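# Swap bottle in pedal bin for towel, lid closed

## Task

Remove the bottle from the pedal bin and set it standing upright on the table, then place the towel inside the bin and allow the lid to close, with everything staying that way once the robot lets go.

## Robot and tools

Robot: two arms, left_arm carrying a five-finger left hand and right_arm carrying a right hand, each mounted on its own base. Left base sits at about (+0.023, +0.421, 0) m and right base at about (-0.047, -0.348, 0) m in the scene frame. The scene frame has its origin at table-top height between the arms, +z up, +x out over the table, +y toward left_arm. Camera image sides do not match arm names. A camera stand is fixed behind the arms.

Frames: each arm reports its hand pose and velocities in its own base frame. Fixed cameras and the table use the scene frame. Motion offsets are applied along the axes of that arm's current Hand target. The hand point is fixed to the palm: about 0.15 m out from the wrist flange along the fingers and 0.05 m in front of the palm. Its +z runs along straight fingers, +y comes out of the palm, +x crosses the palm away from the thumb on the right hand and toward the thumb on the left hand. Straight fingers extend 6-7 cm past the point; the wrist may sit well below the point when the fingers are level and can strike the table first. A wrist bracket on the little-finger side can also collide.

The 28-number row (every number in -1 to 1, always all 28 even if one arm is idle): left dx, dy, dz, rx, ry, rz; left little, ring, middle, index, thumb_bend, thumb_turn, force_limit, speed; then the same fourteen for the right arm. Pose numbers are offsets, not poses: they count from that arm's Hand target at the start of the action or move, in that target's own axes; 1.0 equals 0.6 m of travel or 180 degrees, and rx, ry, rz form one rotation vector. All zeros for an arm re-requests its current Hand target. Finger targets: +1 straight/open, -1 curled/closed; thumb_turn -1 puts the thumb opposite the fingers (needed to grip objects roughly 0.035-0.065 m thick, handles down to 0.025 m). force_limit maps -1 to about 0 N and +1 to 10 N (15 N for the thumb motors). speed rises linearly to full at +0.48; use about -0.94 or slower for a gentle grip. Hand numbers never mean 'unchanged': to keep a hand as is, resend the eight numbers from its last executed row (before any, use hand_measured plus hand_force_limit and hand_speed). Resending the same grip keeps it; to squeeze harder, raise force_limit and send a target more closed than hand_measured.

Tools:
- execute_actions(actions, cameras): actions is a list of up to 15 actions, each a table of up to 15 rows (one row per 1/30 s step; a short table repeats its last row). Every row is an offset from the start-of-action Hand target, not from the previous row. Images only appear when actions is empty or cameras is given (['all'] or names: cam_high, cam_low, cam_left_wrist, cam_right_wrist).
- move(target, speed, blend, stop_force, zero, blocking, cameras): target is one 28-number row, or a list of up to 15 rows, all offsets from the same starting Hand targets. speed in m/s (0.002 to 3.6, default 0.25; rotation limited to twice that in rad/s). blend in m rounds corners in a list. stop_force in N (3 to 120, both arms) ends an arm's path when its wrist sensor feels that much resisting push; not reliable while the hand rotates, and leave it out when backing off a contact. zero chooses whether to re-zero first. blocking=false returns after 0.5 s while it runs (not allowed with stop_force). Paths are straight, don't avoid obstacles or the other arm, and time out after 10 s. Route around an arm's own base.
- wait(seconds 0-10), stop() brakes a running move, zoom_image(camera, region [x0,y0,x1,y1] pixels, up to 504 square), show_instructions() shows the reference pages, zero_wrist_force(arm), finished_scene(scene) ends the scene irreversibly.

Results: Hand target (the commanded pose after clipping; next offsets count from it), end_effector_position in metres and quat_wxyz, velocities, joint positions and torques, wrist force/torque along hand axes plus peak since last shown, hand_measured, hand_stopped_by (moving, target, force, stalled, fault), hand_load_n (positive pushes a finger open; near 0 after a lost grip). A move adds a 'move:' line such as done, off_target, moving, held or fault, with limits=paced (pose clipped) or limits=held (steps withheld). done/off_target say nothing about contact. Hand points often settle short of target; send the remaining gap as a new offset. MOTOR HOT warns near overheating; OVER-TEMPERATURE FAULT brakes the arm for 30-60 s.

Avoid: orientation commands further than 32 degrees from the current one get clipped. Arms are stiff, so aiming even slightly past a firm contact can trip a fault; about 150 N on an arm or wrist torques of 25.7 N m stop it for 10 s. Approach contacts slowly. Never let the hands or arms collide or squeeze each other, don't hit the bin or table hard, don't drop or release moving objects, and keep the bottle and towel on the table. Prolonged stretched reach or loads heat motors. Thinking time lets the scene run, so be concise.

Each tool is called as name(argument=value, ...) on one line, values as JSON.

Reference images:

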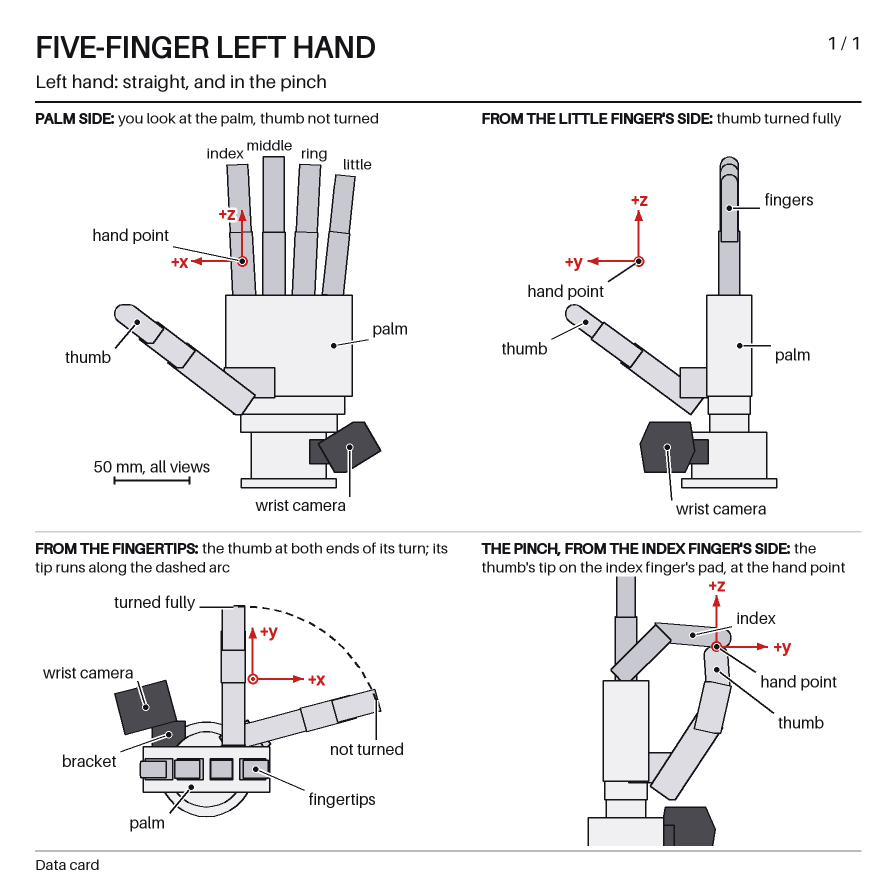

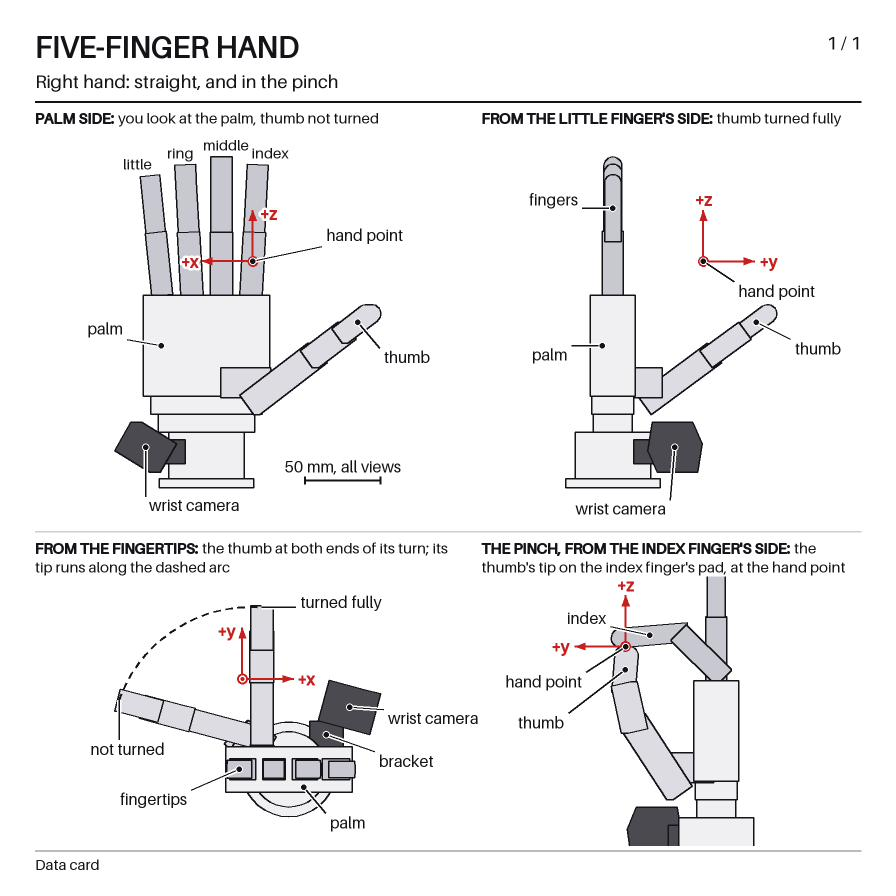

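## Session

execute_actions(actions=[])

Scene clock: 0.00 s.
left_arm: end_effector_position=(+0.1195, +0.0917, +0.3527) hand_measured=(+1.000, +1.000, +1.000, +1.000, +1.000, +1.000) hand_load_n=(+0.0, +0.0, +0.0, +0.0, +0.0, +0.0) hand_stopped_by=(target, target, target, target, target, target) hand_force_limit=0.00 hand_speed=-0.80 end_effector_quat_wxyz=(-0.102, +0.247, +0.943, -0.198) | right_arm: end_effector_position=(+0.8755, -0.0139, +0.1015) hand_measured=(+1.000, +1.000, +1.000, +1.000, +1.000, +1.000) hand_load_n=(+0.0, +0.0, +0.0, +0.0, +0.0, +0.0) hand_stopped_by=(target, target, target, target, target, target) hand_force_limit=0.00 hand_speed=-0.80 end_effector_quat_wxyz=(+0.334, -0.034, +0.942, +0.021)
Joint positions: left_arm=[4.3 -1.274 -1.893 1.166 -1.708 0.071] | right_arm=[-0.319 -0.461 0.503 0.89 1.312 -1.876]
Joint velocities: within noise
Joint torques (N m): no reading
Wrist force (N): no reading
Wrist torque (N m): no reading
Wrist force, peak (N): no reading
Hand target: left_arm +0.1195, +0.0917, +0.3527; -0.102, +0.247, +0.943, -0.198 | right_arm +0.8755, -0.0139, +0.1015; +0.334, -0.034, +0.942, +0.021

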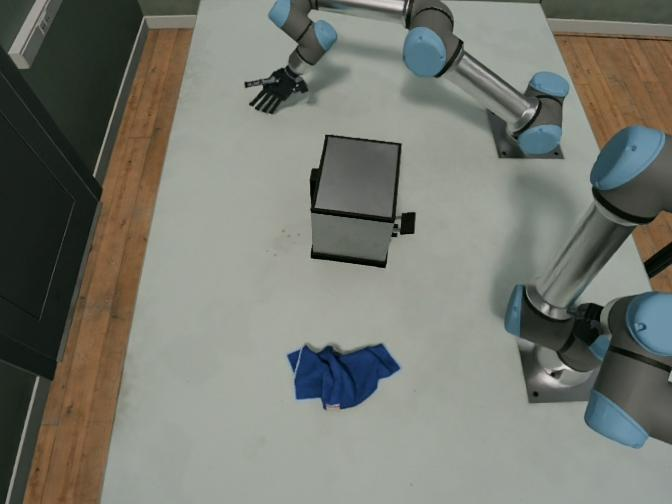

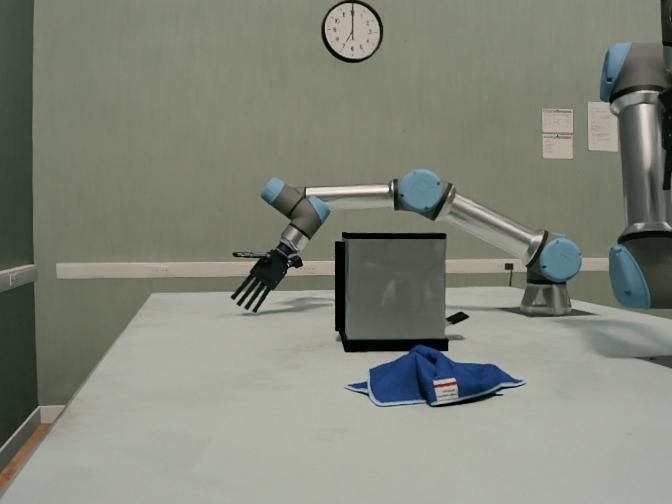

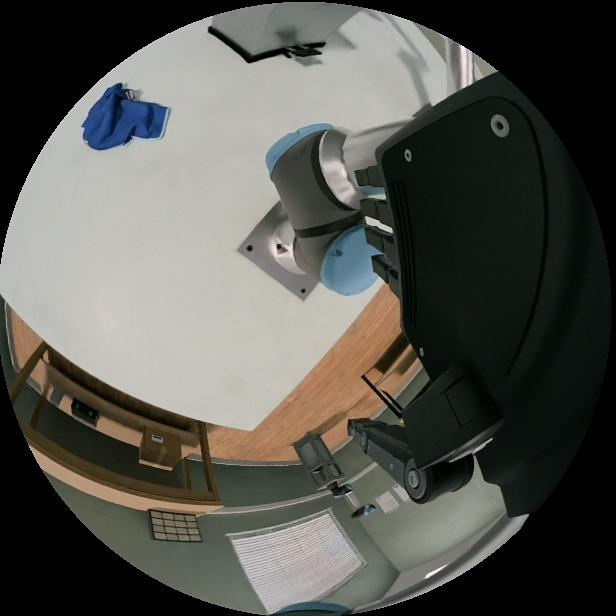

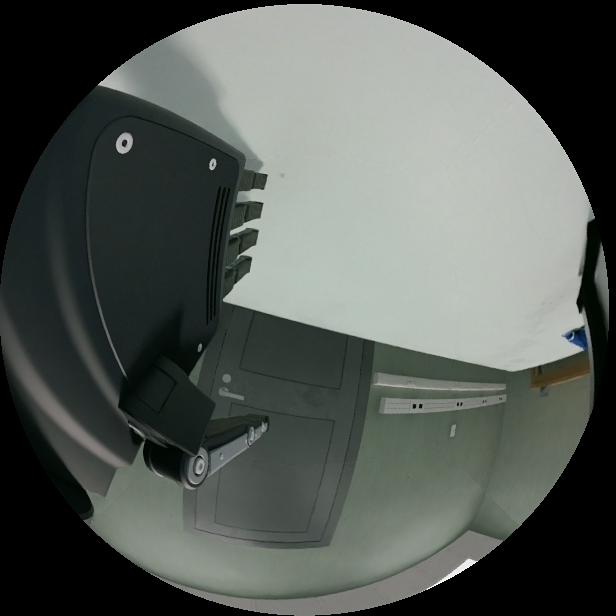

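zoom_image(camera="cam_high", region=[270, 110, 450, 290])

zoom_image(camera="cam_high", region=[270, 320, 430, 430])

Scaled by 2.800 from the camera's 672x504 image, which has a finer 960x720 frame.

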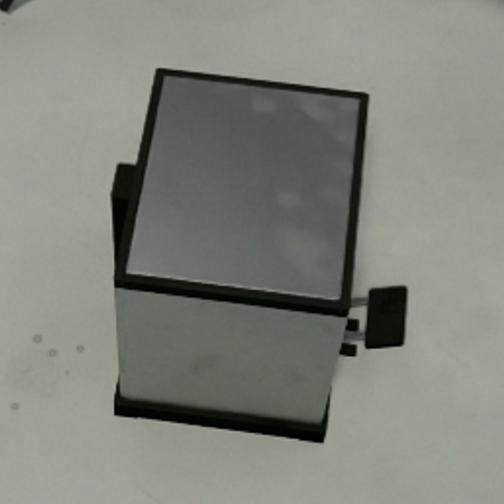

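Scaled by 3.150 from the camera's 672x504 image, which has a finer 960x720 frame.

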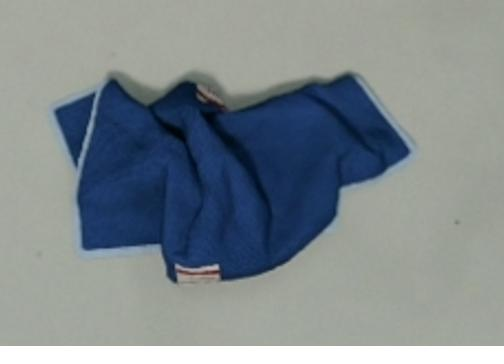

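move(target=[-0.416,0.2859,-0.1733,-0.1445,0.0065,0.1658,1,1,1,1,1,-1,0.5,0,0.3426,0.2585,-0.8097,0.1304,-0.0945,-0.4795,-1,-1,-1,-1,1,1,0,0.3], speed=0.35, cameras=["cam_high"])

Scene clock: 263.80 s.
left_arm: end_effector_position=(+0.4367, +0.1357, +0.3500) hand_measured=(+1.000, +1.000, +1.000, +1.000, +1.000, -1.000) hand_load_n=(+0.0, +0.0, +0.0, +0.0, +0.0, +0.0) hand_stopped_by=(target, target, target, target, target, target) hand_force_limit=0.50 hand_speed=0.00 end_effector_quat_wxyz=(+0.000, +0.498, +0.867, +0.000) | right_arm: end_effector_position=(+0.3995, +0.1006, +0.3518) hand_measured=(-1.000, -1.000, -1.000, -1.000, +1.000, +1.000) hand_load_n=(+0.0, +0.0, +0.0, +0.0, +0.0, -0.5) hand_stopped_by=(target, target, target, target, target, target) hand_force_limit=0.00 hand_speed=0.30 end_effector_quat_wxyz=(-0.380, +0.596, -0.597, +0.380)
Joint positions: left_arm=[3.669 -1.793 -1.289 1.511 -1.571 0] | right_arm=[-0.348 -2.012 1.872 0.601 1.257 -3.294]
Joint torques (N m): left_arm=[-8.2 21.17 30.14 -0.72 -2.09 1.75] | right_arm=[-7.1 -9.37 -7.32 1.71 -2.45 -1.88]
Wrist force (N): left_arm=[0.4 0.3 -0.4] | right_arm=[-0.8 0.4 -0.1]
Wrist torque (N m): left_arm=[0.03 -0.10 0.02] | right_arm=[-0.21 0.04 0.17]
Wrist force, peak (N): left_arm=[0.2 1.1 -0.1] | right_arm=[-1.0 0.3 -1.4]
Hand target: left_arm +0.4367, +0.1357, +0.3500; +0.000, +0.498, +0.867, +0.000 | right_arm +0.3995, +0.1006, +0.3518; -0.380, +0.596, -0.596, +0.380
Off the commanded pose: left_arm 0.000 m, 0 deg | right_arm 0.000 m, 0 deg.
move: done
Images, in order (width x height): cam_high 672x504.

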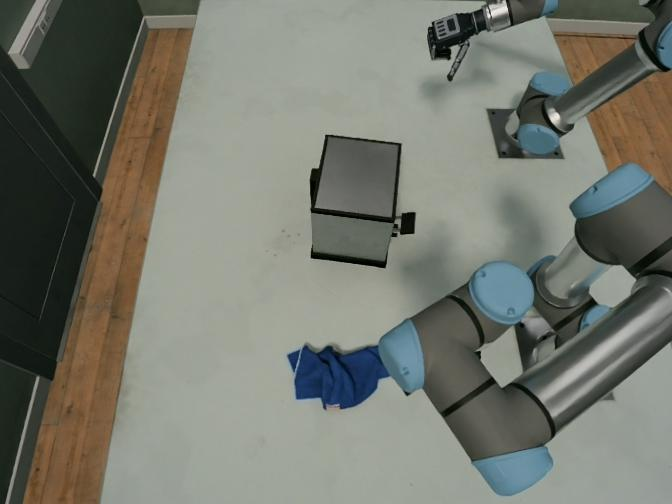

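move(target=[[-0.3093,0,-0.0867,0,-0.25,0,1,1,1,1,1,-1,0.5,0,-0.125,0.0378,0.0176,0,0,0,-1,-1,-1,-1,1,1,0,0.3],[-0.4667,0,-0.3667,0,-0.5,0,1,1,1,1,1,-1,0.5,0,-0.25,0.0755,0.0353,0,0,0,-1,-1,-1,-1,1,1,0,0.3],[-0.38,0,-0.676,0,-0.75,0,1,1,1,1,1,-1,0.5,0,-0.375,0.113,0.053,0,0,0,-1,-1,-1,-1,1,1,0,0.3],[-0.1,0,-0.8333,0,-0.999,0,1,1,1,1,1,-1,0.5,0,-0.5,0.151,0.0705,0,0,0,-1,-1,-1,-1,1,1,0,0.3]], blend=[0.02,0,0.02,0], speed=0.4)

Scene clock: 297.13 s.
left_arm: end_effector_position=(+0.4670, +0.0839, +0.8499) hand_measured=(+1.000, +1.000, +1.000, +1.000, +1.000, -1.000) hand_load_n=(+0.0, +0.0, +0.5, +0.0, +0.0, +0.0) hand_stopped_by=(target, target, target, target, target, target) hand_force_limit=0.50 hand_speed=0.00 end_effector_quat_wxyz=(+0.867, +0.001, +0.002, -0.498) | right_arm: end_effector_position=(+0.3996, +0.4006, +0.2517) hand_measured=(-1.000, -1.000, -1.000, -1.000, +1.000, +1.000) hand_load_n=(+0.0, +0.0, +0.0, +0.0, +0.0, -0.5) hand_stopped_by=(target, target, target, target, target, target) hand_force_limit=0.00 hand_speed=0.30 end_effector_quat_wxyz=(-0.380, +0.596, -0.596, +0.380)
Joint positions: left_arm=[3.675 -1.791 -1.293 1.513 1.567 -0.006] | right_arm=[0.755 -1.408 1.628 0.35 2.241 -2.763]
Joint torques (N m): left_arm=[-7.95 21.2 30.31 -4.41 1.8 1.78] | right_arm=[7.29 -18.7 -32.4 2.45 3.05 2.18]
Wrist force (N): left_arm=[0.1 -1.0 -1.1] | right_arm=[-0.8 0.6 0.2]
Wrist torque (N m): left_arm=[0.02 -0.25 0.13] | right_arm=[-0.19 0.03 0.00]
Wrist force, peak (N): left_arm=[-0.5 -1.3 -0.9] | right_arm=[-1.3 0.6 0.2]
Hand target: left_arm +0.4670, +0.0839, +0.8499; +0.867, +0.001, +0.001, -0.498 | right_arm +0.3996, +0.4006, +0.2517; -0.380, +0.596, -0.596, +0.380
Off the commanded pose: left_arm 0.000 m, 0 deg | right_arm 0.000 m, 0 deg.
move: done

move(target=[[-0.0617,0.3115,-0.3833,-0.385,0.385,0.385,1,1,1,1,1,-1,0.5,0,-0.01,0.0831,0.082,0,0,0,-1,-1,-1,-1,1,1,0,0.3],[0.1067,-0.095,-0.6667,-0.2565,-0.9435,0.1032,1,1,1,1,1,-1,0.5,0,-0.02,0.1662,0.164,0,0,0,-1,-1,-1,-1,1,1,0,0.3]], blend=[0.03,0], speed=0.4, cameras=["cam_high","cam_right_wrist"])

zoom_image(camera="cam_high", region=[360, 160, 480, 280])

Scene clock: 359.60 s.
left_arm: end_effector_position=(+0.4493, +0.0010, +0.4498) hand_measured=(+1.000, +1.000, +1.000, +1.000, +1.000, -1.000) hand_load_n=(+0.0, +0.0, +0.0, +0.0, +0.0, +0.0) hand_stopped_by=(target, target, target, target, target, target) hand_force_limit=0.50 hand_speed=0.00 end_effector_quat_wxyz=(-0.077, +0.704, +0.702, -0.078) | right_arm: end_effector_position=(+0.4466, +0.4125, +0.1197) hand_measured=(-1.000, -1.000, -1.000, -1.000, +1.000, +1.000) hand_load_n=(+0.0, +0.0, +0.0, +0.0, +0.0, -0.5) hand_stopped_by=(target, target, target, target, target, target) hand_force_limit=0.00 hand_speed=0.30 end_effector_quat_wxyz=(-0.380, +0.596, -0.596, +0.380)
Joint positions: left_arm=[3.379 -1.482 -1.288 -2.155 1.621 3.377] | right_arm=[0.702 -1.219 1.744 0.024 2.196 -2.798]
Joint torques (N m): left_arm=[-7.82 10.39 34.14 0.27 1.96 1.61] | right_arm=[-8.26 -24.5 -4.57 -1.86 -1.87 -2.19]
Wrist force (N): left_arm=[0.1 0.4 -0.1] | right_arm=[-0.9 0.5 0.0]
Wrist torque (N m): left_arm=[0.04 -0.02 0.01] | right_arm=[-0.19 0.04 0.18]
Wrist force, peak (N): left_arm=[-0.7 -1.4 -0.8] | right_arm=[-1.1 1.1 0.0]
Hand target: left_arm +0.4493, +0.0010, +0.4497; -0.077, +0.704, +0.702, -0.078 | right_arm +0.4466, +0.4125, +0.1197; -0.380, +0.596, -0.596, +0.380
Off the commanded pose: left_arm 0.000 m, 0 deg | right_arm 0.000 m, 0 deg.
move: done
Images, in order (width x height): cam_high 672x504, cam_right_wrist 616x616.

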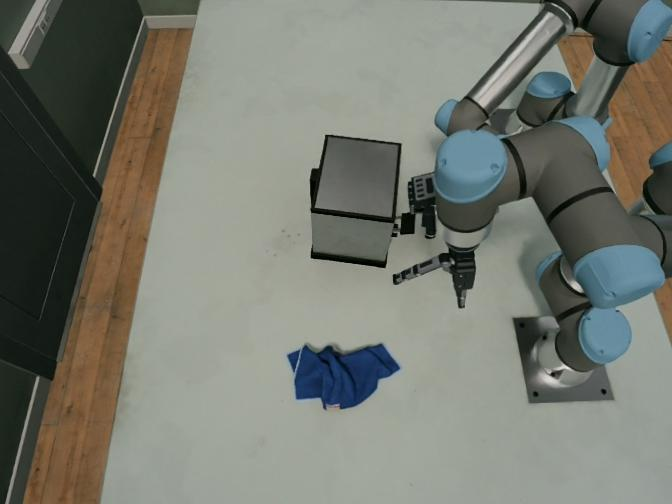

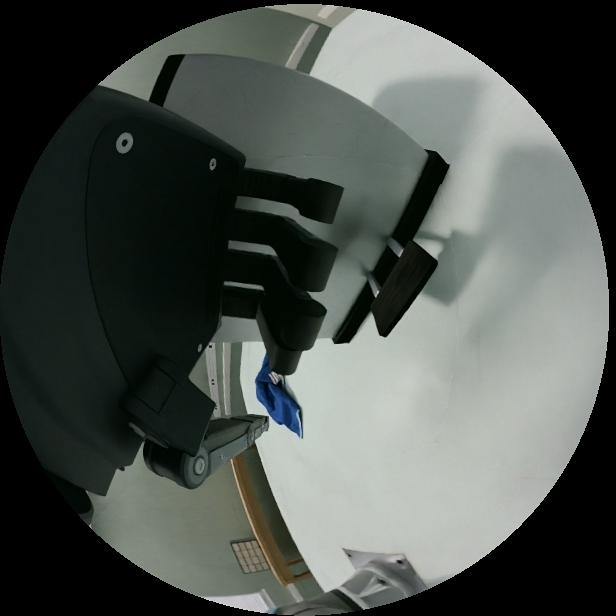

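Scaled by 4.200 from the camera's 672x504 image, which has a finer 960x720 frame.

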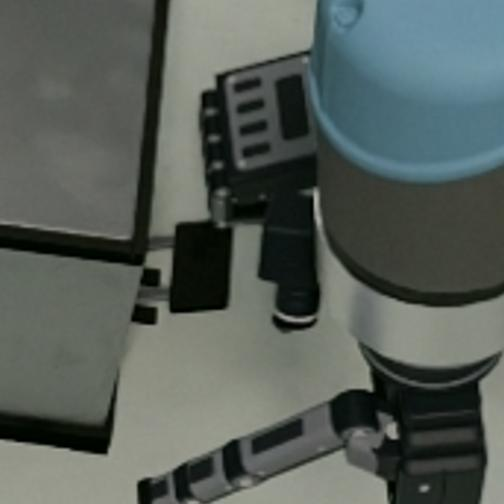

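move(target=[0,0,0,0,0,0,1,1,1,1,1,-1,0.5,0,-0.02,0.1058,0.0494,0,0,0,-1,-1,-1,-1,1,1,0,0.3], speed=0.15, cameras=["cam_high","cam_right_wrist"])

zoom_image(camera="cam_high", region=[360, 180, 460, 280])

Scene clock: 373.00 s.
left_arm: end_effector_position=(+0.4493, +0.0010, +0.4497) hand_measured=(+1.000, +1.000, +1.000, +1.000, +1.000, -1.000) hand_load_n=(+0.0, +0.0, +0.0, +0.5, +0.0, +0.0) hand_stopped_by=(target, target, target, target, target, target) hand_force_limit=0.50 hand_speed=0.00 end_effector_quat_wxyz=(-0.077, +0.704, +0.702, -0.078) | right_arm: end_effector_position=(+0.4466, +0.4245, +0.0497) hand_measured=(-1.000, -1.000, -1.000, -1.000, +1.000, +1.000) hand_load_n=(+0.0, +0.0, +0.0, +0.0, +0.0, +0.0) hand_stopped_by=(target, target, target, target, target, target) hand_force_limit=0.00 hand_speed=0.30 end_effector_quat_wxyz=(-0.380, +0.596, -0.596, +0.380)
Joint positions: left_arm=[3.379 -1.482 -1.288 -2.155 1.621 3.377] | right_arm=[0.722 -1.101 1.782 -0.124 2.213 -2.785]
Joint torques (N m): left_arm=[-7.64 10.99 33.77 0.35 1.95 -0.87] | right_arm=[7.94 -27.12 -9.42 -1.86 2.82 2.26]
Wrist force (N): left_arm=[0.2 0.4 -0.1] | right_arm=[-0.6 0.7 -0.3]
Wrist torque (N m): left_arm=[0.04 -0.05 0.01] | right_arm=[-0.13 0.00 0.01]
Wrist force, peak (N): left_arm=[0.4 0.5 -0.2] | right_arm=[-1.2 1.5 0.0]
Hand target: left_arm +0.4493, +0.0010, +0.4497; -0.077, +0.704, +0.702, -0.078 | right_arm +0.4466, +0.4245, +0.0497; -0.380, +0.596, -0.596, +0.380
Off the commanded pose: left_arm 0.000 m, 0 deg | right_arm 0.000 m, 0 deg.
move: done
Images, in order (width x height): cam_high 672x504, cam_right_wrist 616x616.

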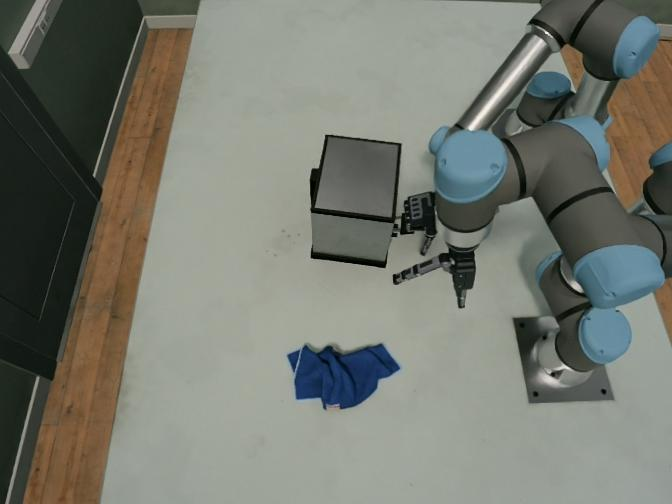

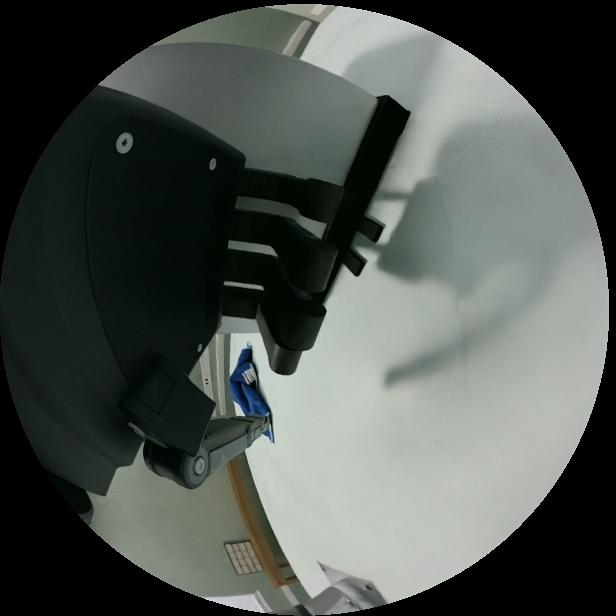

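Scaled by 5.040 from the camera's 672x504 image, which has a finer 960x720 frame.

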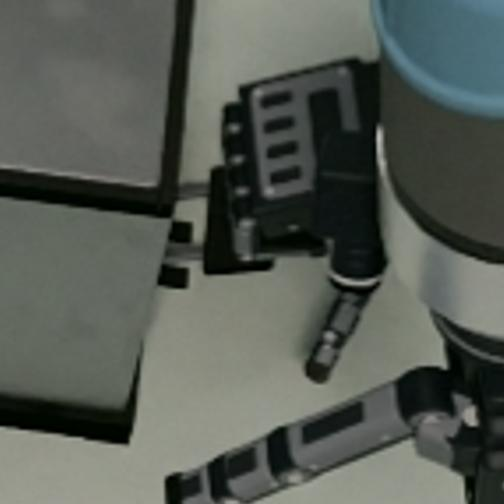

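move(target=[0,0,0,0,0,0,1,1,1,1,1,-1,0.5,0,0,0.0720,0.0336,0,0,0,-1,-1,-1,-1,1,1,0,0.3], speed=0.04, stop_force=45, cameras=["cam_high","cam_left_wrist"])

zoom_image(camera="cam_high", region=[240, 80, 440, 280])

Scene clock: 391.07 s.
left_arm: end_effector_position=(+0.4493, +0.0010, +0.4497) hand_measured=(+1.000, +1.000, +1.000, +1.000, +1.000, -1.000) hand_load_n=(+0.0, +0.0, +0.0, +0.0, +0.0, +0.0) hand_stopped_by=(target, target, target, target, target, target) hand_force_limit=0.50 hand_speed=0.00 end_effector_quat_wxyz=(-0.077, +0.704, +0.702, -0.078) | right_arm: end_effector_position=(+0.4466, +0.4245, +0.0020) hand_measured=(-1.000, -1.000, -1.000, -1.000, +1.000, +1.000) hand_load_n=(+0.0, -4.0, -5.5, -6.0, +0.0, +0.0) hand_stopped_by=(target, target, target, target, target, target) hand_force_limit=0.00 hand_speed=0.30 end_effector_quat_wxyz=(-0.380, +0.596, -0.596, +0.380)
Joint positions: left_arm=[3.379 -1.482 -1.288 -2.155 1.621 3.377] | right_arm=[0.722 -1.024 1.814 -0.233 2.213 -2.785]
Joint torques (N m): left_arm=[-7.61 11 33.21 0.36 1.74 -0.92] | right_arm=[-9.6 -18.71 3.29 -1.02 -2.56 -1.71]
Wrist force (N): left_arm=[0.3 0.0 -0.4] | right_arm=[-0.6 -17.1 -12.5]
Wrist torque (N m): left_arm=[-0.01 -0.05 0.03] | right_arm=[-0.99 0.25 -0.35]
Wrist force, peak (N): left_arm=[0.3 0.2 -0.5] | right_arm=[-0.6 -17.1 -12.5]
Hand target: left_arm +0.4493, +0.0010, +0.4497; -0.077, +0.704, +0.702, -0.078 | right_arm +0.4466, +0.4245, +0.0020; -0.380, +0.596, -0.596, +0.380
Off the commanded pose: left_arm 0.000 m, 0 deg | right_arm 0.000 m, 0 deg.
move: done
Images, in order (width x height): cam_high 672x504, cam_left_wrist 616x616.

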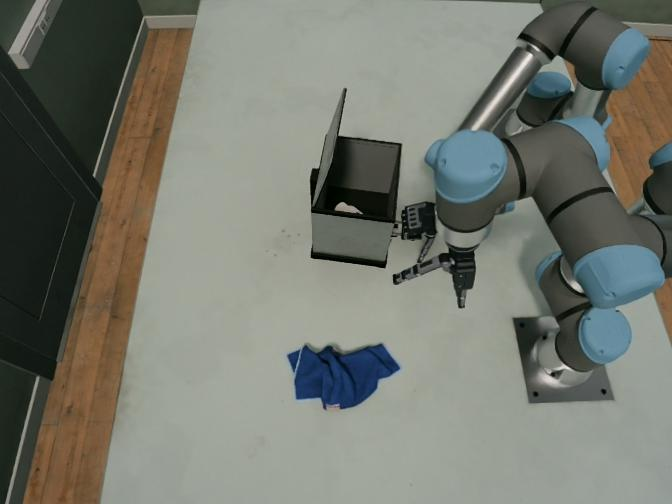

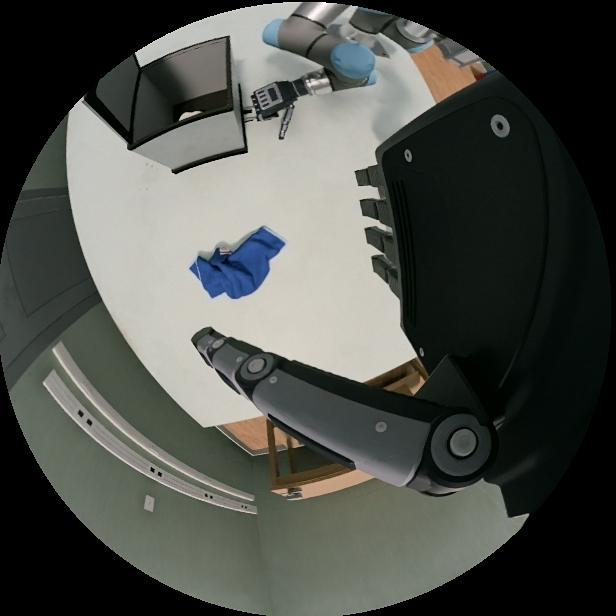

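Scaled by 2.520 from the camera's 672x504 image, which has a finer 960x720 frame.

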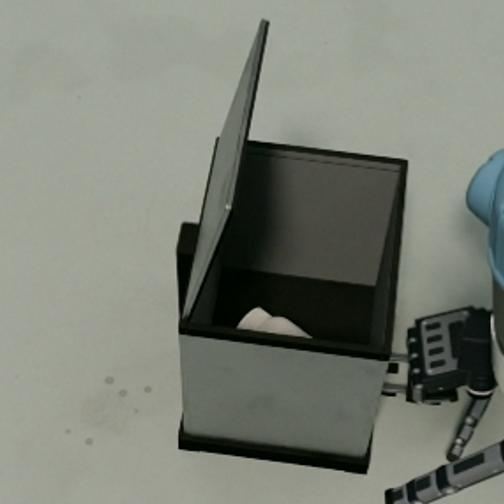

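zoom_image(camera="cam_left_wrist", region=[80, 20, 280, 180])

Scaled by 2.520 from the camera's 616x616 image, which has a finer 880x880 frame.

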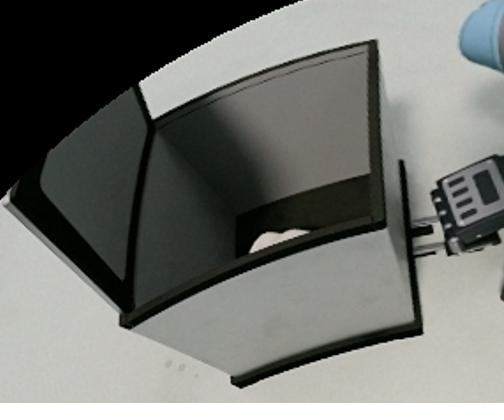

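move(target=[-0.3667,0.02,-0.1235,0,0,0,1,1,1,1,1,-1,0.5,0,0,0,0,0,0,0,-1,-1,-1,-1,1,1,0,0.3], speed=0.25, cameras=["cam_left_wrist"])

zoom_image(camera="cam_left_wrist", region=[60, 60, 380, 380])

Scene clock: 413.87 s.
left_arm: end_effector_position=(+0.4764, -0.2190, +0.5198) hand_measured=(+1.000, +1.000, +1.000, +1.000, +1.000, -1.000) hand_load_n=(+0.0, +0.0, +0.0, +0.0, +0.0, +0.0) hand_stopped_by=(target, target, target, target, target, target) hand_force_limit=0.50 hand_speed=0.00 end_effector_quat_wxyz=(-0.077, +0.704, +0.702, -0.078) | right_arm: end_effector_position=(+0.4466, +0.4245, +0.0020) hand_measured=(-1.000, -1.000, -1.000, -1.000, +1.000, +1.000) hand_load_n=(+0.0, -4.5, -5.5, -6.5, +0.0, +0.0) hand_stopped_by=(target, target, target, target, target, target) hand_force_limit=0.00 hand_speed=0.30 end_effector_quat_wxyz=(-0.380, +0.596, -0.596, +0.380)
Joint positions: left_arm=[2.908 -1.798 -0.743 -2.384 1.52 2.916] | right_arm=[0.722 -1.024 1.814 -0.233 2.213 -2.785]
Joint torques (N m): left_arm=[-7.84 22.99 31.4 0.44 -2.12 -1.47] | right_arm=[-10 -18.24 2.61 -1.03 -2.32 -1.53]
Wrist force (N): left_arm=[0.1 0.1 -0.5] | right_arm=[-0.7 -16.9 -12.5]
Wrist torque (N m): left_arm=[0.02 -0.03 0.17] | right_arm=[-0.95 0.27 -0.35]
Wrist force, peak (N): left_arm=[1.6 0.1 0.4] | right_arm=[-0.4 -17.1 -12.7]
Hand target: left_arm +0.4764, -0.2190, +0.5198; -0.077, +0.704, +0.702, -0.078 | right_arm +0.4466, +0.4245, +0.0020; -0.380, +0.596, -0.596, +0.380
Off the commanded pose: left_arm 0.000 m, 0 deg | right_arm 0.000 m, 0 deg.
move: done
Images, in order (width x height): cam_left_wrist 616x616.

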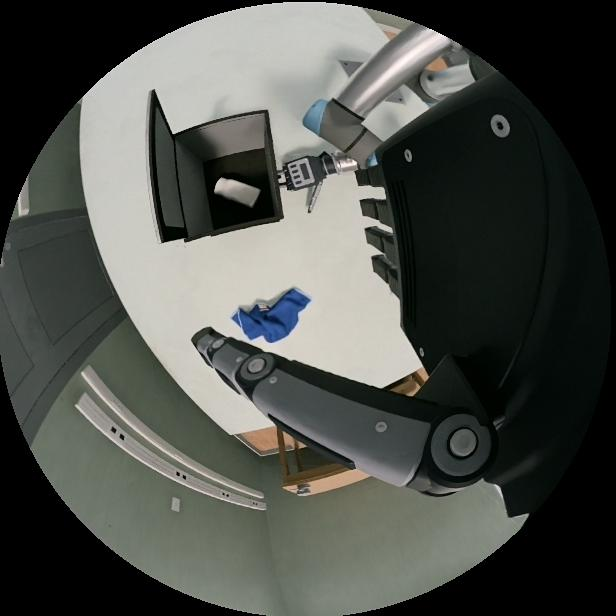

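Scaled by 1.575 from the camera's 616x616 image, which has a finer 880x880 frame.

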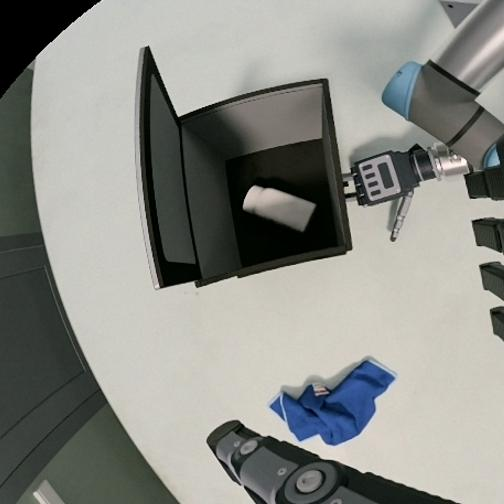

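zoom_image(camera="cam_left_wrist", region=[140, 90, 300, 250])

Scaled by 3.150 from the camera's 616x616 image, which has a finer 880x880 frame.

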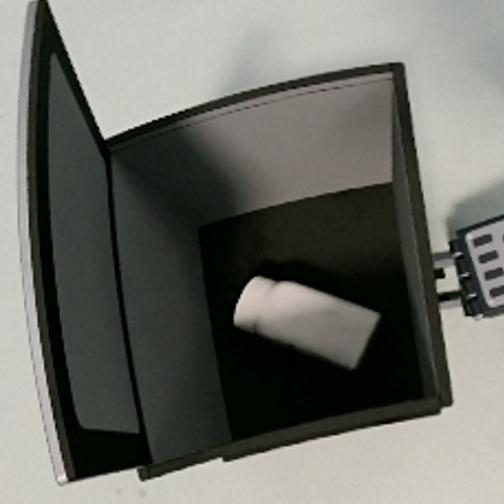

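move(target=[-0.32,0.0749,0.0177,0,-0.0637,-0.291,0,0,0,0,1,-1,0.5,0,0,0,0,0,0,0,-1,-1,-1,-1,1,1,0,0.3], speed=0.25, cameras=["cam_left_wrist","cam_high"])

zoom_image(camera="cam_left_wrist", region=[60, 60, 380, 380])

Scene clock: 557.27 s.
left_arm: end_effector_position=(+0.5166, -0.4106, +0.4989) hand_measured=(+0.000, +0.000, +0.000, +0.000, +1.000, -1.000) hand_load_n=(+0.0, +0.5, +0.0, +0.0, +0.0, +0.0) hand_stopped_by=(target, target, target, target, target, target) hand_force_limit=0.50 hand_speed=0.00 end_effector_quat_wxyz=(-0.005, +0.313, +0.943, -0.111) | right_arm: end_effector_position=(+0.4466, +0.4245, +0.0020) hand_measured=(-1.000, -1.000, -1.000, -1.000, +1.000, +1.000) hand_load_n=(+0.0, -4.0, -5.5, -6.0, +0.0, +0.0) hand_stopped_by=(target, target, target, target, target, target) hand_force_limit=0.00 hand_speed=0.30 end_effector_quat_wxyz=(-0.380, +0.596, -0.596, +0.380)
Joint positions: left_arm=[2.662 -2.313 -0.035 -2.339 1.349 1.729] | right_arm=[0.722 -1.024 1.814 -0.233 2.213 -2.785]
Joint torques (N m): left_arm=[-7.02 40.13 30.02 4.59 -2.41 -1.46] | right_arm=[-10.17 -19.03 2.79 -0.85 -2.44 -1.77]
Wrist force (N): left_arm=[-0.1 0.3 -0.2] | right_arm=[-0.7 -16.8 -12.6]
Wrist torque (N m): left_arm=[0.05 -0.02 0.17] | right_arm=[-0.93 0.27 -0.35]
Wrist force, peak (N): left_arm=[0.8 -0.3 -0.4] | right_arm=[-0.6 -17.3 -12.8]
Hand target: left_arm +0.5174, -0.4112, +0.4999; -0.035, +0.312, +0.944, -0.103 | right_arm +0.4466, +0.4245, +0.0020; -0.380, +0.596, -0.596, +0.380
Off the commanded pose: left_arm 0.001 m, 4 deg | right_arm 0.000 m, 0 deg.
elbow stopped short (left arm): the move would have taken joint 3 (elbow) straighter than the controller allows.
move: off_target (left_arm)
Images, in order (width x height): cam_high 672x504, cam_left_wrist 616x616.

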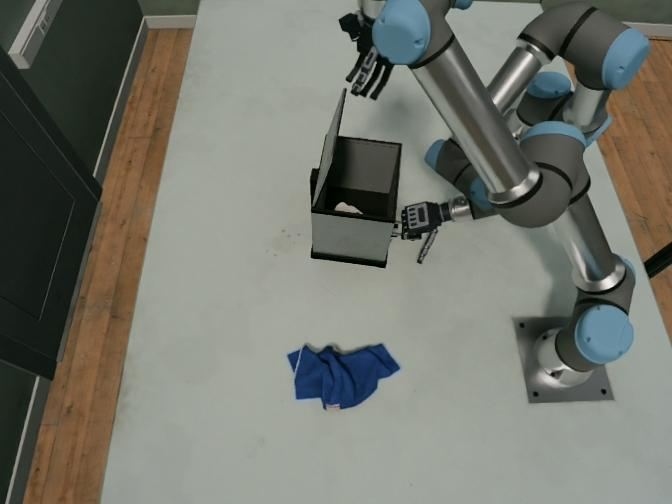

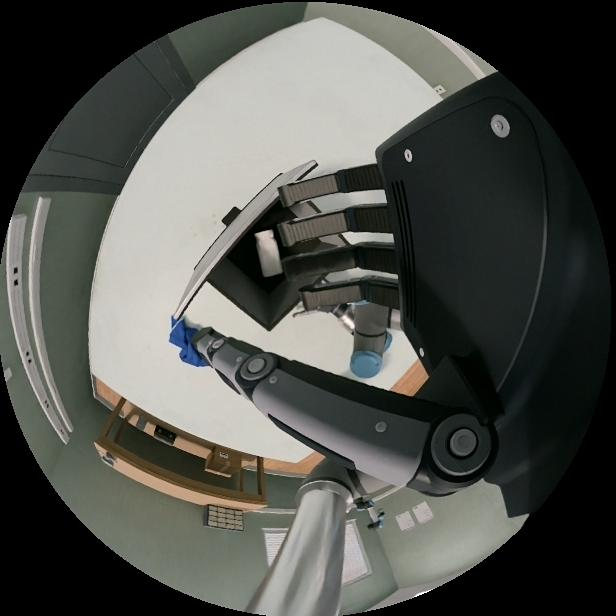

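Scaled by 1.575 from the camera's 616x616 image, which has a finer 880x880 frame.

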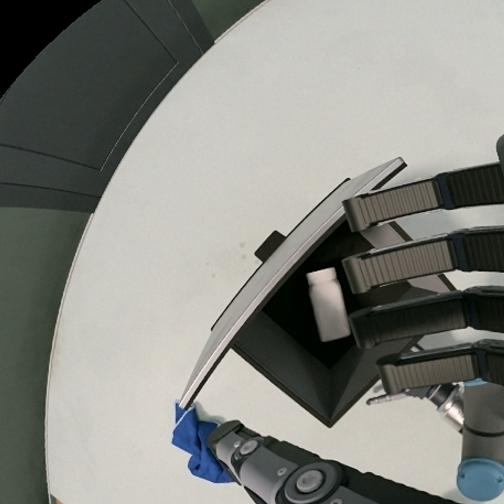

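move(target=[[0.031,-0.0049,0.1377,0,0,0,0,0,0,0,1,-1,0.5,0,0,0,0,0,0,0,-1,-1,-1,-1,1,1,0,0.3],[0.0218,0.0503,0.3647,0,0,0,0,0,0,0,1,-1,0.5,0,0,0,0,0,0,0,-1,-1,-1,-1,1,1,0,0.3],[0.0013,0.091,0.4922,0,0,0,0,0,0,0,1,-1,0.5,0,0,0,0,0,0,0,-1,-1,-1,-1,1,1,0,0.3]], speed=[0.12,0.12,0.08], stop_force=15, cameras=["cam_left_wrist","cam_high"])

zoom_image(camera="cam_high", region=[260, 80, 440, 260])

Scene clock: 655.73 s.
left_arm: end_effector_position=(+0.5094, -0.4189, +0.2028) hand_measured=(+0.000, +0.000, +0.000, +0.000, +1.000, -1.000) hand_load_n=(+0.0, +0.0, +0.0, +0.0, +0.0, +0.0) hand_stopped_by=(target, target, target, target, target, target) hand_force_limit=0.50 hand_speed=0.00 end_effector_quat_wxyz=(-0.035, +0.312, +0.944, -0.103) | right_arm: end_effector_position=(+0.4466, +0.4245, +0.0020) hand_measured=(-1.000, -1.000, -1.000, -1.000, +1.000, +1.000) hand_load_n=(+0.0, -4.5, -5.5, -6.5, +0.0, +0.0) hand_stopped_by=(target, target, target, target, target, target) hand_force_limit=0.00 hand_speed=0.30 end_effector_quat_wxyz=(-0.380, +0.596, -0.596, +0.380)
Joint positions: left_arm=[2.643 -2.044 -1.296 -1.405 1.355 1.714] | right_arm=[0.722 -1.024 1.814 -0.233 2.213 -2.785]
Joint torques (N m): left_arm=[-7.49 38.7 26.61 -0.57 1.02 -1.58] | right_arm=[-3.23 -18.25 2.94 -0.33 -2.01 -1.71]
Wrist force (N): left_arm=[0.2 -3.3 -14.7] | right_arm=[-0.4 -18.4 -13.1]
Wrist torque (N m): left_arm=[0.96 -1.13 0.25] | right_arm=[-1.03 0.26 -0.36]
Wrist force, peak (N): left_arm=[9.0 -11.2 -34.3] | right_arm=[0.3 -19.7 -12.3]
Hand target: left_arm +0.5094, -0.4189, +0.2028; -0.035, +0.312, +0.944, -0.103 (not the last commanded pose) | right_arm +0.4466, +0.4245, +0.0020; -0.380, +0.596, -0.596, +0.380
Off the commanded pose: left_arm 0.003 m, 0 deg | right_arm 0.000 m, 0 deg.
move: contact (left_arm); path passed 2 of 3 targets
Images, in order (width x height): cam_high 672x504, cam_left_wrist 616x616.

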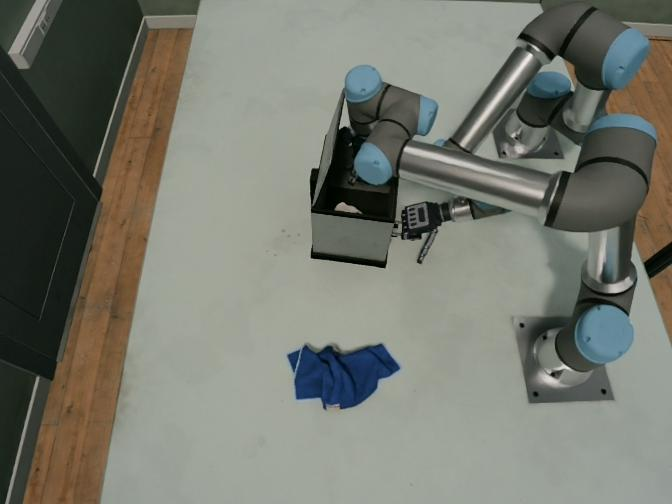

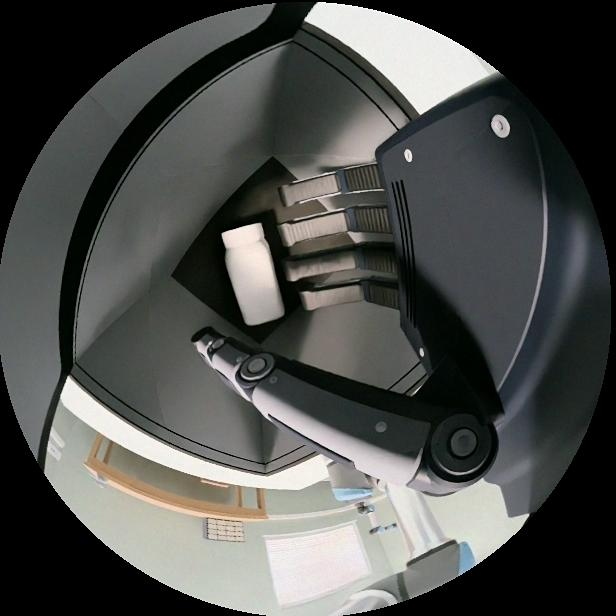

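Scaled by 2.800 from the camera's 672x504 image, which has a finer 960x720 frame.

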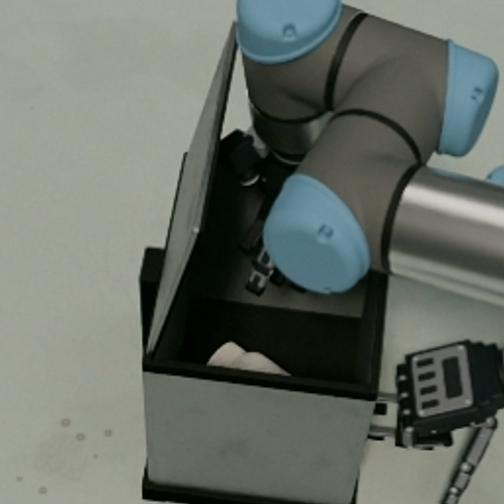

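move(target=[[0.0162,0.0216,-0.039,0,0,0,0,0,0,0,1,-1,0.5,0,0,0,0,0,0,0,-1,-1,-1,-1,1,1,0,0.3],[0.0162,0.0218,-0.0385,0,0,0,1,1,1,1,1,-1,0.5,0,0,0,0,0,0,0,-1,-1,-1,-1,1,1,0,0.3]], speed=0.1)

move(target=[0,0.0371,0.1677,0,0,0,1,1,1,1,1,-1,0.5,0,0,0,0,0,0,0,-1,-1,-1,-1,1,1,0,0.3], speed=0.06, stop_force=12, cameras=["cam_left_wrist"])

Scene clock: 779.03 s.
left_arm: end_effector_position=(+0.5122, -0.3989, +0.2226) hand_measured=(+1.000, +1.000, +1.000, +1.000, +1.000, -1.000) hand_load_n=(+0.0, +0.0, +0.0, +0.0, -0.5, +0.0) hand_stopped_by=(target, target, target, target, target, target) hand_force_limit=0.50 hand_speed=0.00 end_effector_quat_wxyz=(-0.035, +0.312, +0.944, -0.103) | right_arm: end_effector_position=(+0.4466, +0.4245, +0.0020) hand_measured=(-1.000, -1.000, -1.000, -1.000, +1.000, +1.000) hand_load_n=(+0.0, -4.0, -5.0, -6.0, +0.5, -0.5) hand_stopped_by=(target, target, target, target, target, target) hand_force_limit=0.00 hand_speed=0.30 end_effector_quat_wxyz=(-0.380, +0.596, -0.596, +0.380)
Joint positions: left_arm=[2.672 -2.01 -1.294 -1.447 1.356 1.743] | right_arm=[0.722 -1.024 1.814 -0.233 2.213 -2.785]
Joint torques (N m): left_arm=[4.63 48.18 11.92 3.52 -1.76 1.72] | right_arm=[5.29 -20.39 2.49 0.81 -2.12 -1.71]
Wrist force (N): left_arm=[0.5 0.2 0.0] | right_arm=[-0.6 -18.0 -11.6]
Wrist torque (N m): left_arm=[0.02 -0.11 0.03] | right_arm=[-1.02 0.23 -0.38]
Wrist force, peak (N): left_arm=[0.0 -3.5 -15.1] | right_arm=[-0.4 -18.7 -13.0]
Hand target: left_arm +0.5122, -0.3989, +0.2226; -0.035, +0.312, +0.944, -0.103 | right_arm +0.4466, +0.4245, +0.0020; -0.380, +0.596, -0.596, +0.380
Off the commanded pose: left_arm 0.000 m, 0 deg | right_arm 0.000 m, 0 deg.
move: done

Scene clock: 781.70 s.
left_arm: end_effector_position=(+0.5120, -0.3988, +0.1195) hand_measured=(+1.000, +1.000, +1.000, +1.000, +1.000, -1.000) hand_load_n=(+0.0, +0.0, +0.0, +0.0, +0.0, +0.0) hand_stopped_by=(target, target, target, target, target, target) hand_force_limit=0.50 hand_speed=0.00 end_effector_quat_wxyz=(-0.035, +0.312, +0.944, -0.103) | right_arm: end_effector_position=(+0.4466, +0.4245, +0.0020) hand_measured=(-1.000, -1.000, -1.000, -1.000, +1.000, +1.000) hand_load_n=(+0.0, -4.0, -5.5, -6.5, +0.0, -0.5) hand_stopped_by=(target, target, target, target, target, target) hand_force_limit=0.00 hand_speed=0.30 end_effector_quat_wxyz=(-0.380, +0.596, -0.596, +0.380)
Joint positions: left_arm=[2.672 -2.078 -1.465 -1.208 1.356 1.743] | right_arm=[0.722 -1.024 1.814 -0.233 2.213 -2.785]
Joint torques (N m): left_arm=[-6.19 36.15 8.65 4.47 -1.99 -1.14] | right_arm=[4.29 -22.1 0.13 1.61 -2.03 -1.56]
Wrist force (N): left_arm=[0.2 0.4 -0.4] | right_arm=[-1.0 -16.4 -12.7]
Wrist torque (N m): left_arm=[0.06 -0.07 -0.01] | right_arm=[-0.91 0.28 -0.35]
Wrist force, peak (N): left_arm=[0.6 -0.2 -0.7] | right_arm=[-0.6 -18.3 -11.9]
Hand target: left_arm +0.5120, -0.3988, +0.1195; -0.035, +0.312, +0.944, -0.103 | right_arm +0.4466, +0.4245, +0.0020; -0.380, +0.596, -0.596, +0.380
Off the commanded pose: left_arm 0.000 m, 0 deg | right_arm 0.000 m, 0 deg.
move: done
Images, in order (width x height): cam_left_wrist 616x616.

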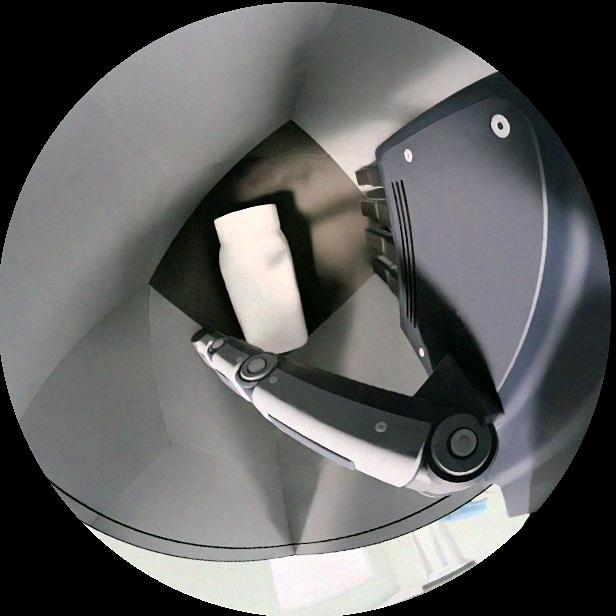

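move(target=[0.0167,0.0124,0.0562,0,0,0,0.5,0.5,0.5,0.5,1,-1,0.5,-0.5,0,0,0,0,0,0,-1,-1,-1,-1,1,1,0,0.3], speed=0.04, stop_force=10, cameras=["cam_left_wrist"])

Scene clock: 813.63 s.
left_arm: end_effector_position=(+0.5039, -0.3929, +0.0850) hand_measured=(+0.500, +0.500, +0.500, +0.500, +1.000, -1.000) hand_load_n=(+0.0, +0.0, +0.0, +0.0, +0.0, +0.0) hand_stopped_by=(target, target, target, target, target, target) hand_force_limit=0.50 hand_speed=-0.50 end_effector_quat_wxyz=(-0.035, +0.312, +0.944, -0.103) | right_arm: end_effector_position=(+0.4466, +0.4245, +0.0020) hand_measured=(-1.000, -1.000, -1.000, -1.000, +1.000, +1.000) hand_load_n=(+0.0, -4.5, -5.0, -6.5, +0.0, +0.0) hand_stopped_by=(target, target, target, target, target, target) hand_force_limit=0.00 hand_speed=0.30 end_effector_quat_wxyz=(-0.380, +0.596, -0.596, +0.380)
Joint positions: left_arm=[2.674 -2.092 -1.541 -1.119 1.356 1.745] | right_arm=[0.722 -1.024 1.814 -0.233 2.213 -2.785]
Joint torques (N m): left_arm=[6.11 35.95 7.7 4.37 0.98 1.85] | right_arm=[4.83 -25.44 -3.26 2.6 -2.12 -1.74]
Wrist force (N): left_arm=[0.5 0.0 -0.3] | right_arm=[-0.7 -16.4 -12.5]
Wrist torque (N m): left_arm=[0.00 -0.11 0.02] | right_arm=[-0.91 0.24 -0.34]
Wrist force, peak (N): left_arm=[0.1 0.5 -0.8] | right_arm=[-0.8 -16.7 -12.8]
Hand target: left_arm +0.5039, -0.3929, +0.0850; -0.035, +0.312, +0.944, -0.103 | right_arm +0.4466, +0.4245, +0.0020; -0.380, +0.596, -0.596, +0.380
Off the commanded pose: left_arm 0.000 m, 0 deg | right_arm 0.000 m, 0 deg.
move: done
Images, in order (width x height): cam_left_wrist 616x616.

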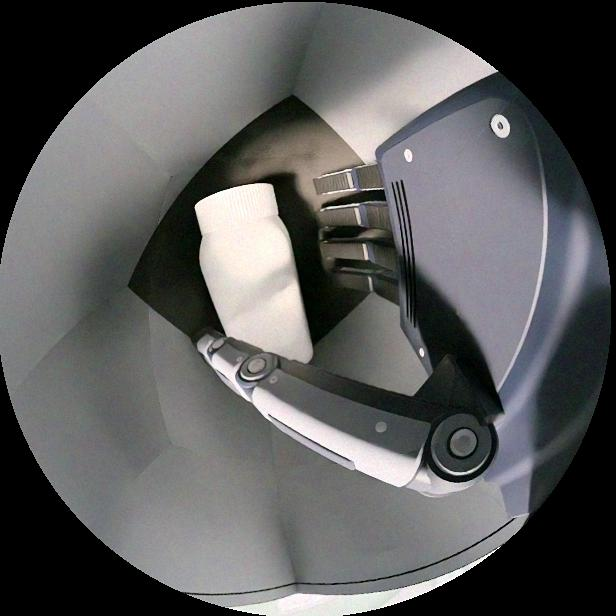

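move(target=[0.0167,0.0217,0.0208,0,0,0,0,0,0,0,1,-1,0.5,-0.6,0,0,0,0,0,0,-1,-1,-1,-1,1,1,0,0.3], speed=0.02, stop_force=10, cameras=["cam_left_wrist"])

Scene clock: 829.90 s.
left_arm: end_effector_position=(+0.5018, -0.3788, +0.0700) hand_measured=(+0.000, +0.000, +0.000, +0.000, +1.000, -1.000) hand_load_n=(+0.5, +0.0, +0.0, +0.5, +0.0, +0.0) hand_stopped_by=(target, target, target, target, target, target) hand_force_limit=0.50 hand_speed=-0.60 end_effector_quat_wxyz=(-0.035, +0.312, +0.944, -0.103) | right_arm: end_effector_position=(+0.4466, +0.4245, +0.0020) hand_measured=(-1.000, -1.000, -1.000, -1.000, +1.000, +1.000) hand_load_n=(+0.0, -4.0, -5.0, -6.5, +0.0, +0.0) hand_stopped_by=(target, target, target, target, target, target) hand_force_limit=0.00 hand_speed=0.30 end_effector_quat_wxyz=(-0.380, +0.596, -0.596, +0.380)
Joint positions: left_arm=[2.692 -2.087 -1.591 -1.077 1.357 1.763] | right_arm=[0.722 -1.024 1.814 -0.233 2.213 -2.785]
Joint torques (N m): left_arm=[6.13 47.86 6.69 4.39 1.55 1.64] | right_arm=[4.61 -29.95 -6.04 2.94 -1.66 -1.67]
Wrist force (N): left_arm=[0.1 0.3 -0.3] | right_arm=[-0.7 -16.6 -12.5]
Wrist torque (N m): left_arm=[0.07 -0.05 -0.01] | right_arm=[-0.94 0.24 -0.35]
Wrist force, peak (N): left_arm=[0.4 0.5 -0.3] | right_arm=[-0.8 -16.8 -13.0]
Hand target: left_arm +0.5018, -0.3788, +0.0700; -0.035, +0.312, +0.944, -0.103 | right_arm +0.4466, +0.4245, +0.0020; -0.380, +0.596, -0.596, +0.380
Off the commanded pose: left_arm 0.000 m, 0 deg | right_arm 0.000 m, 0 deg.
move: done
Images, in order (width x height): cam_left_wrist 616x616.

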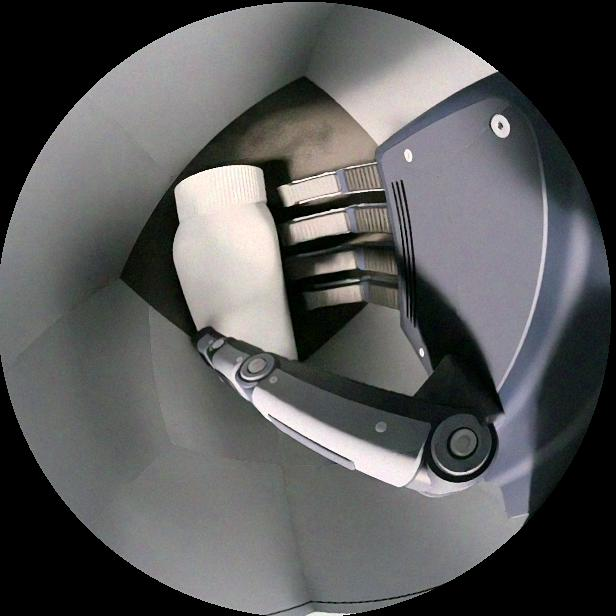

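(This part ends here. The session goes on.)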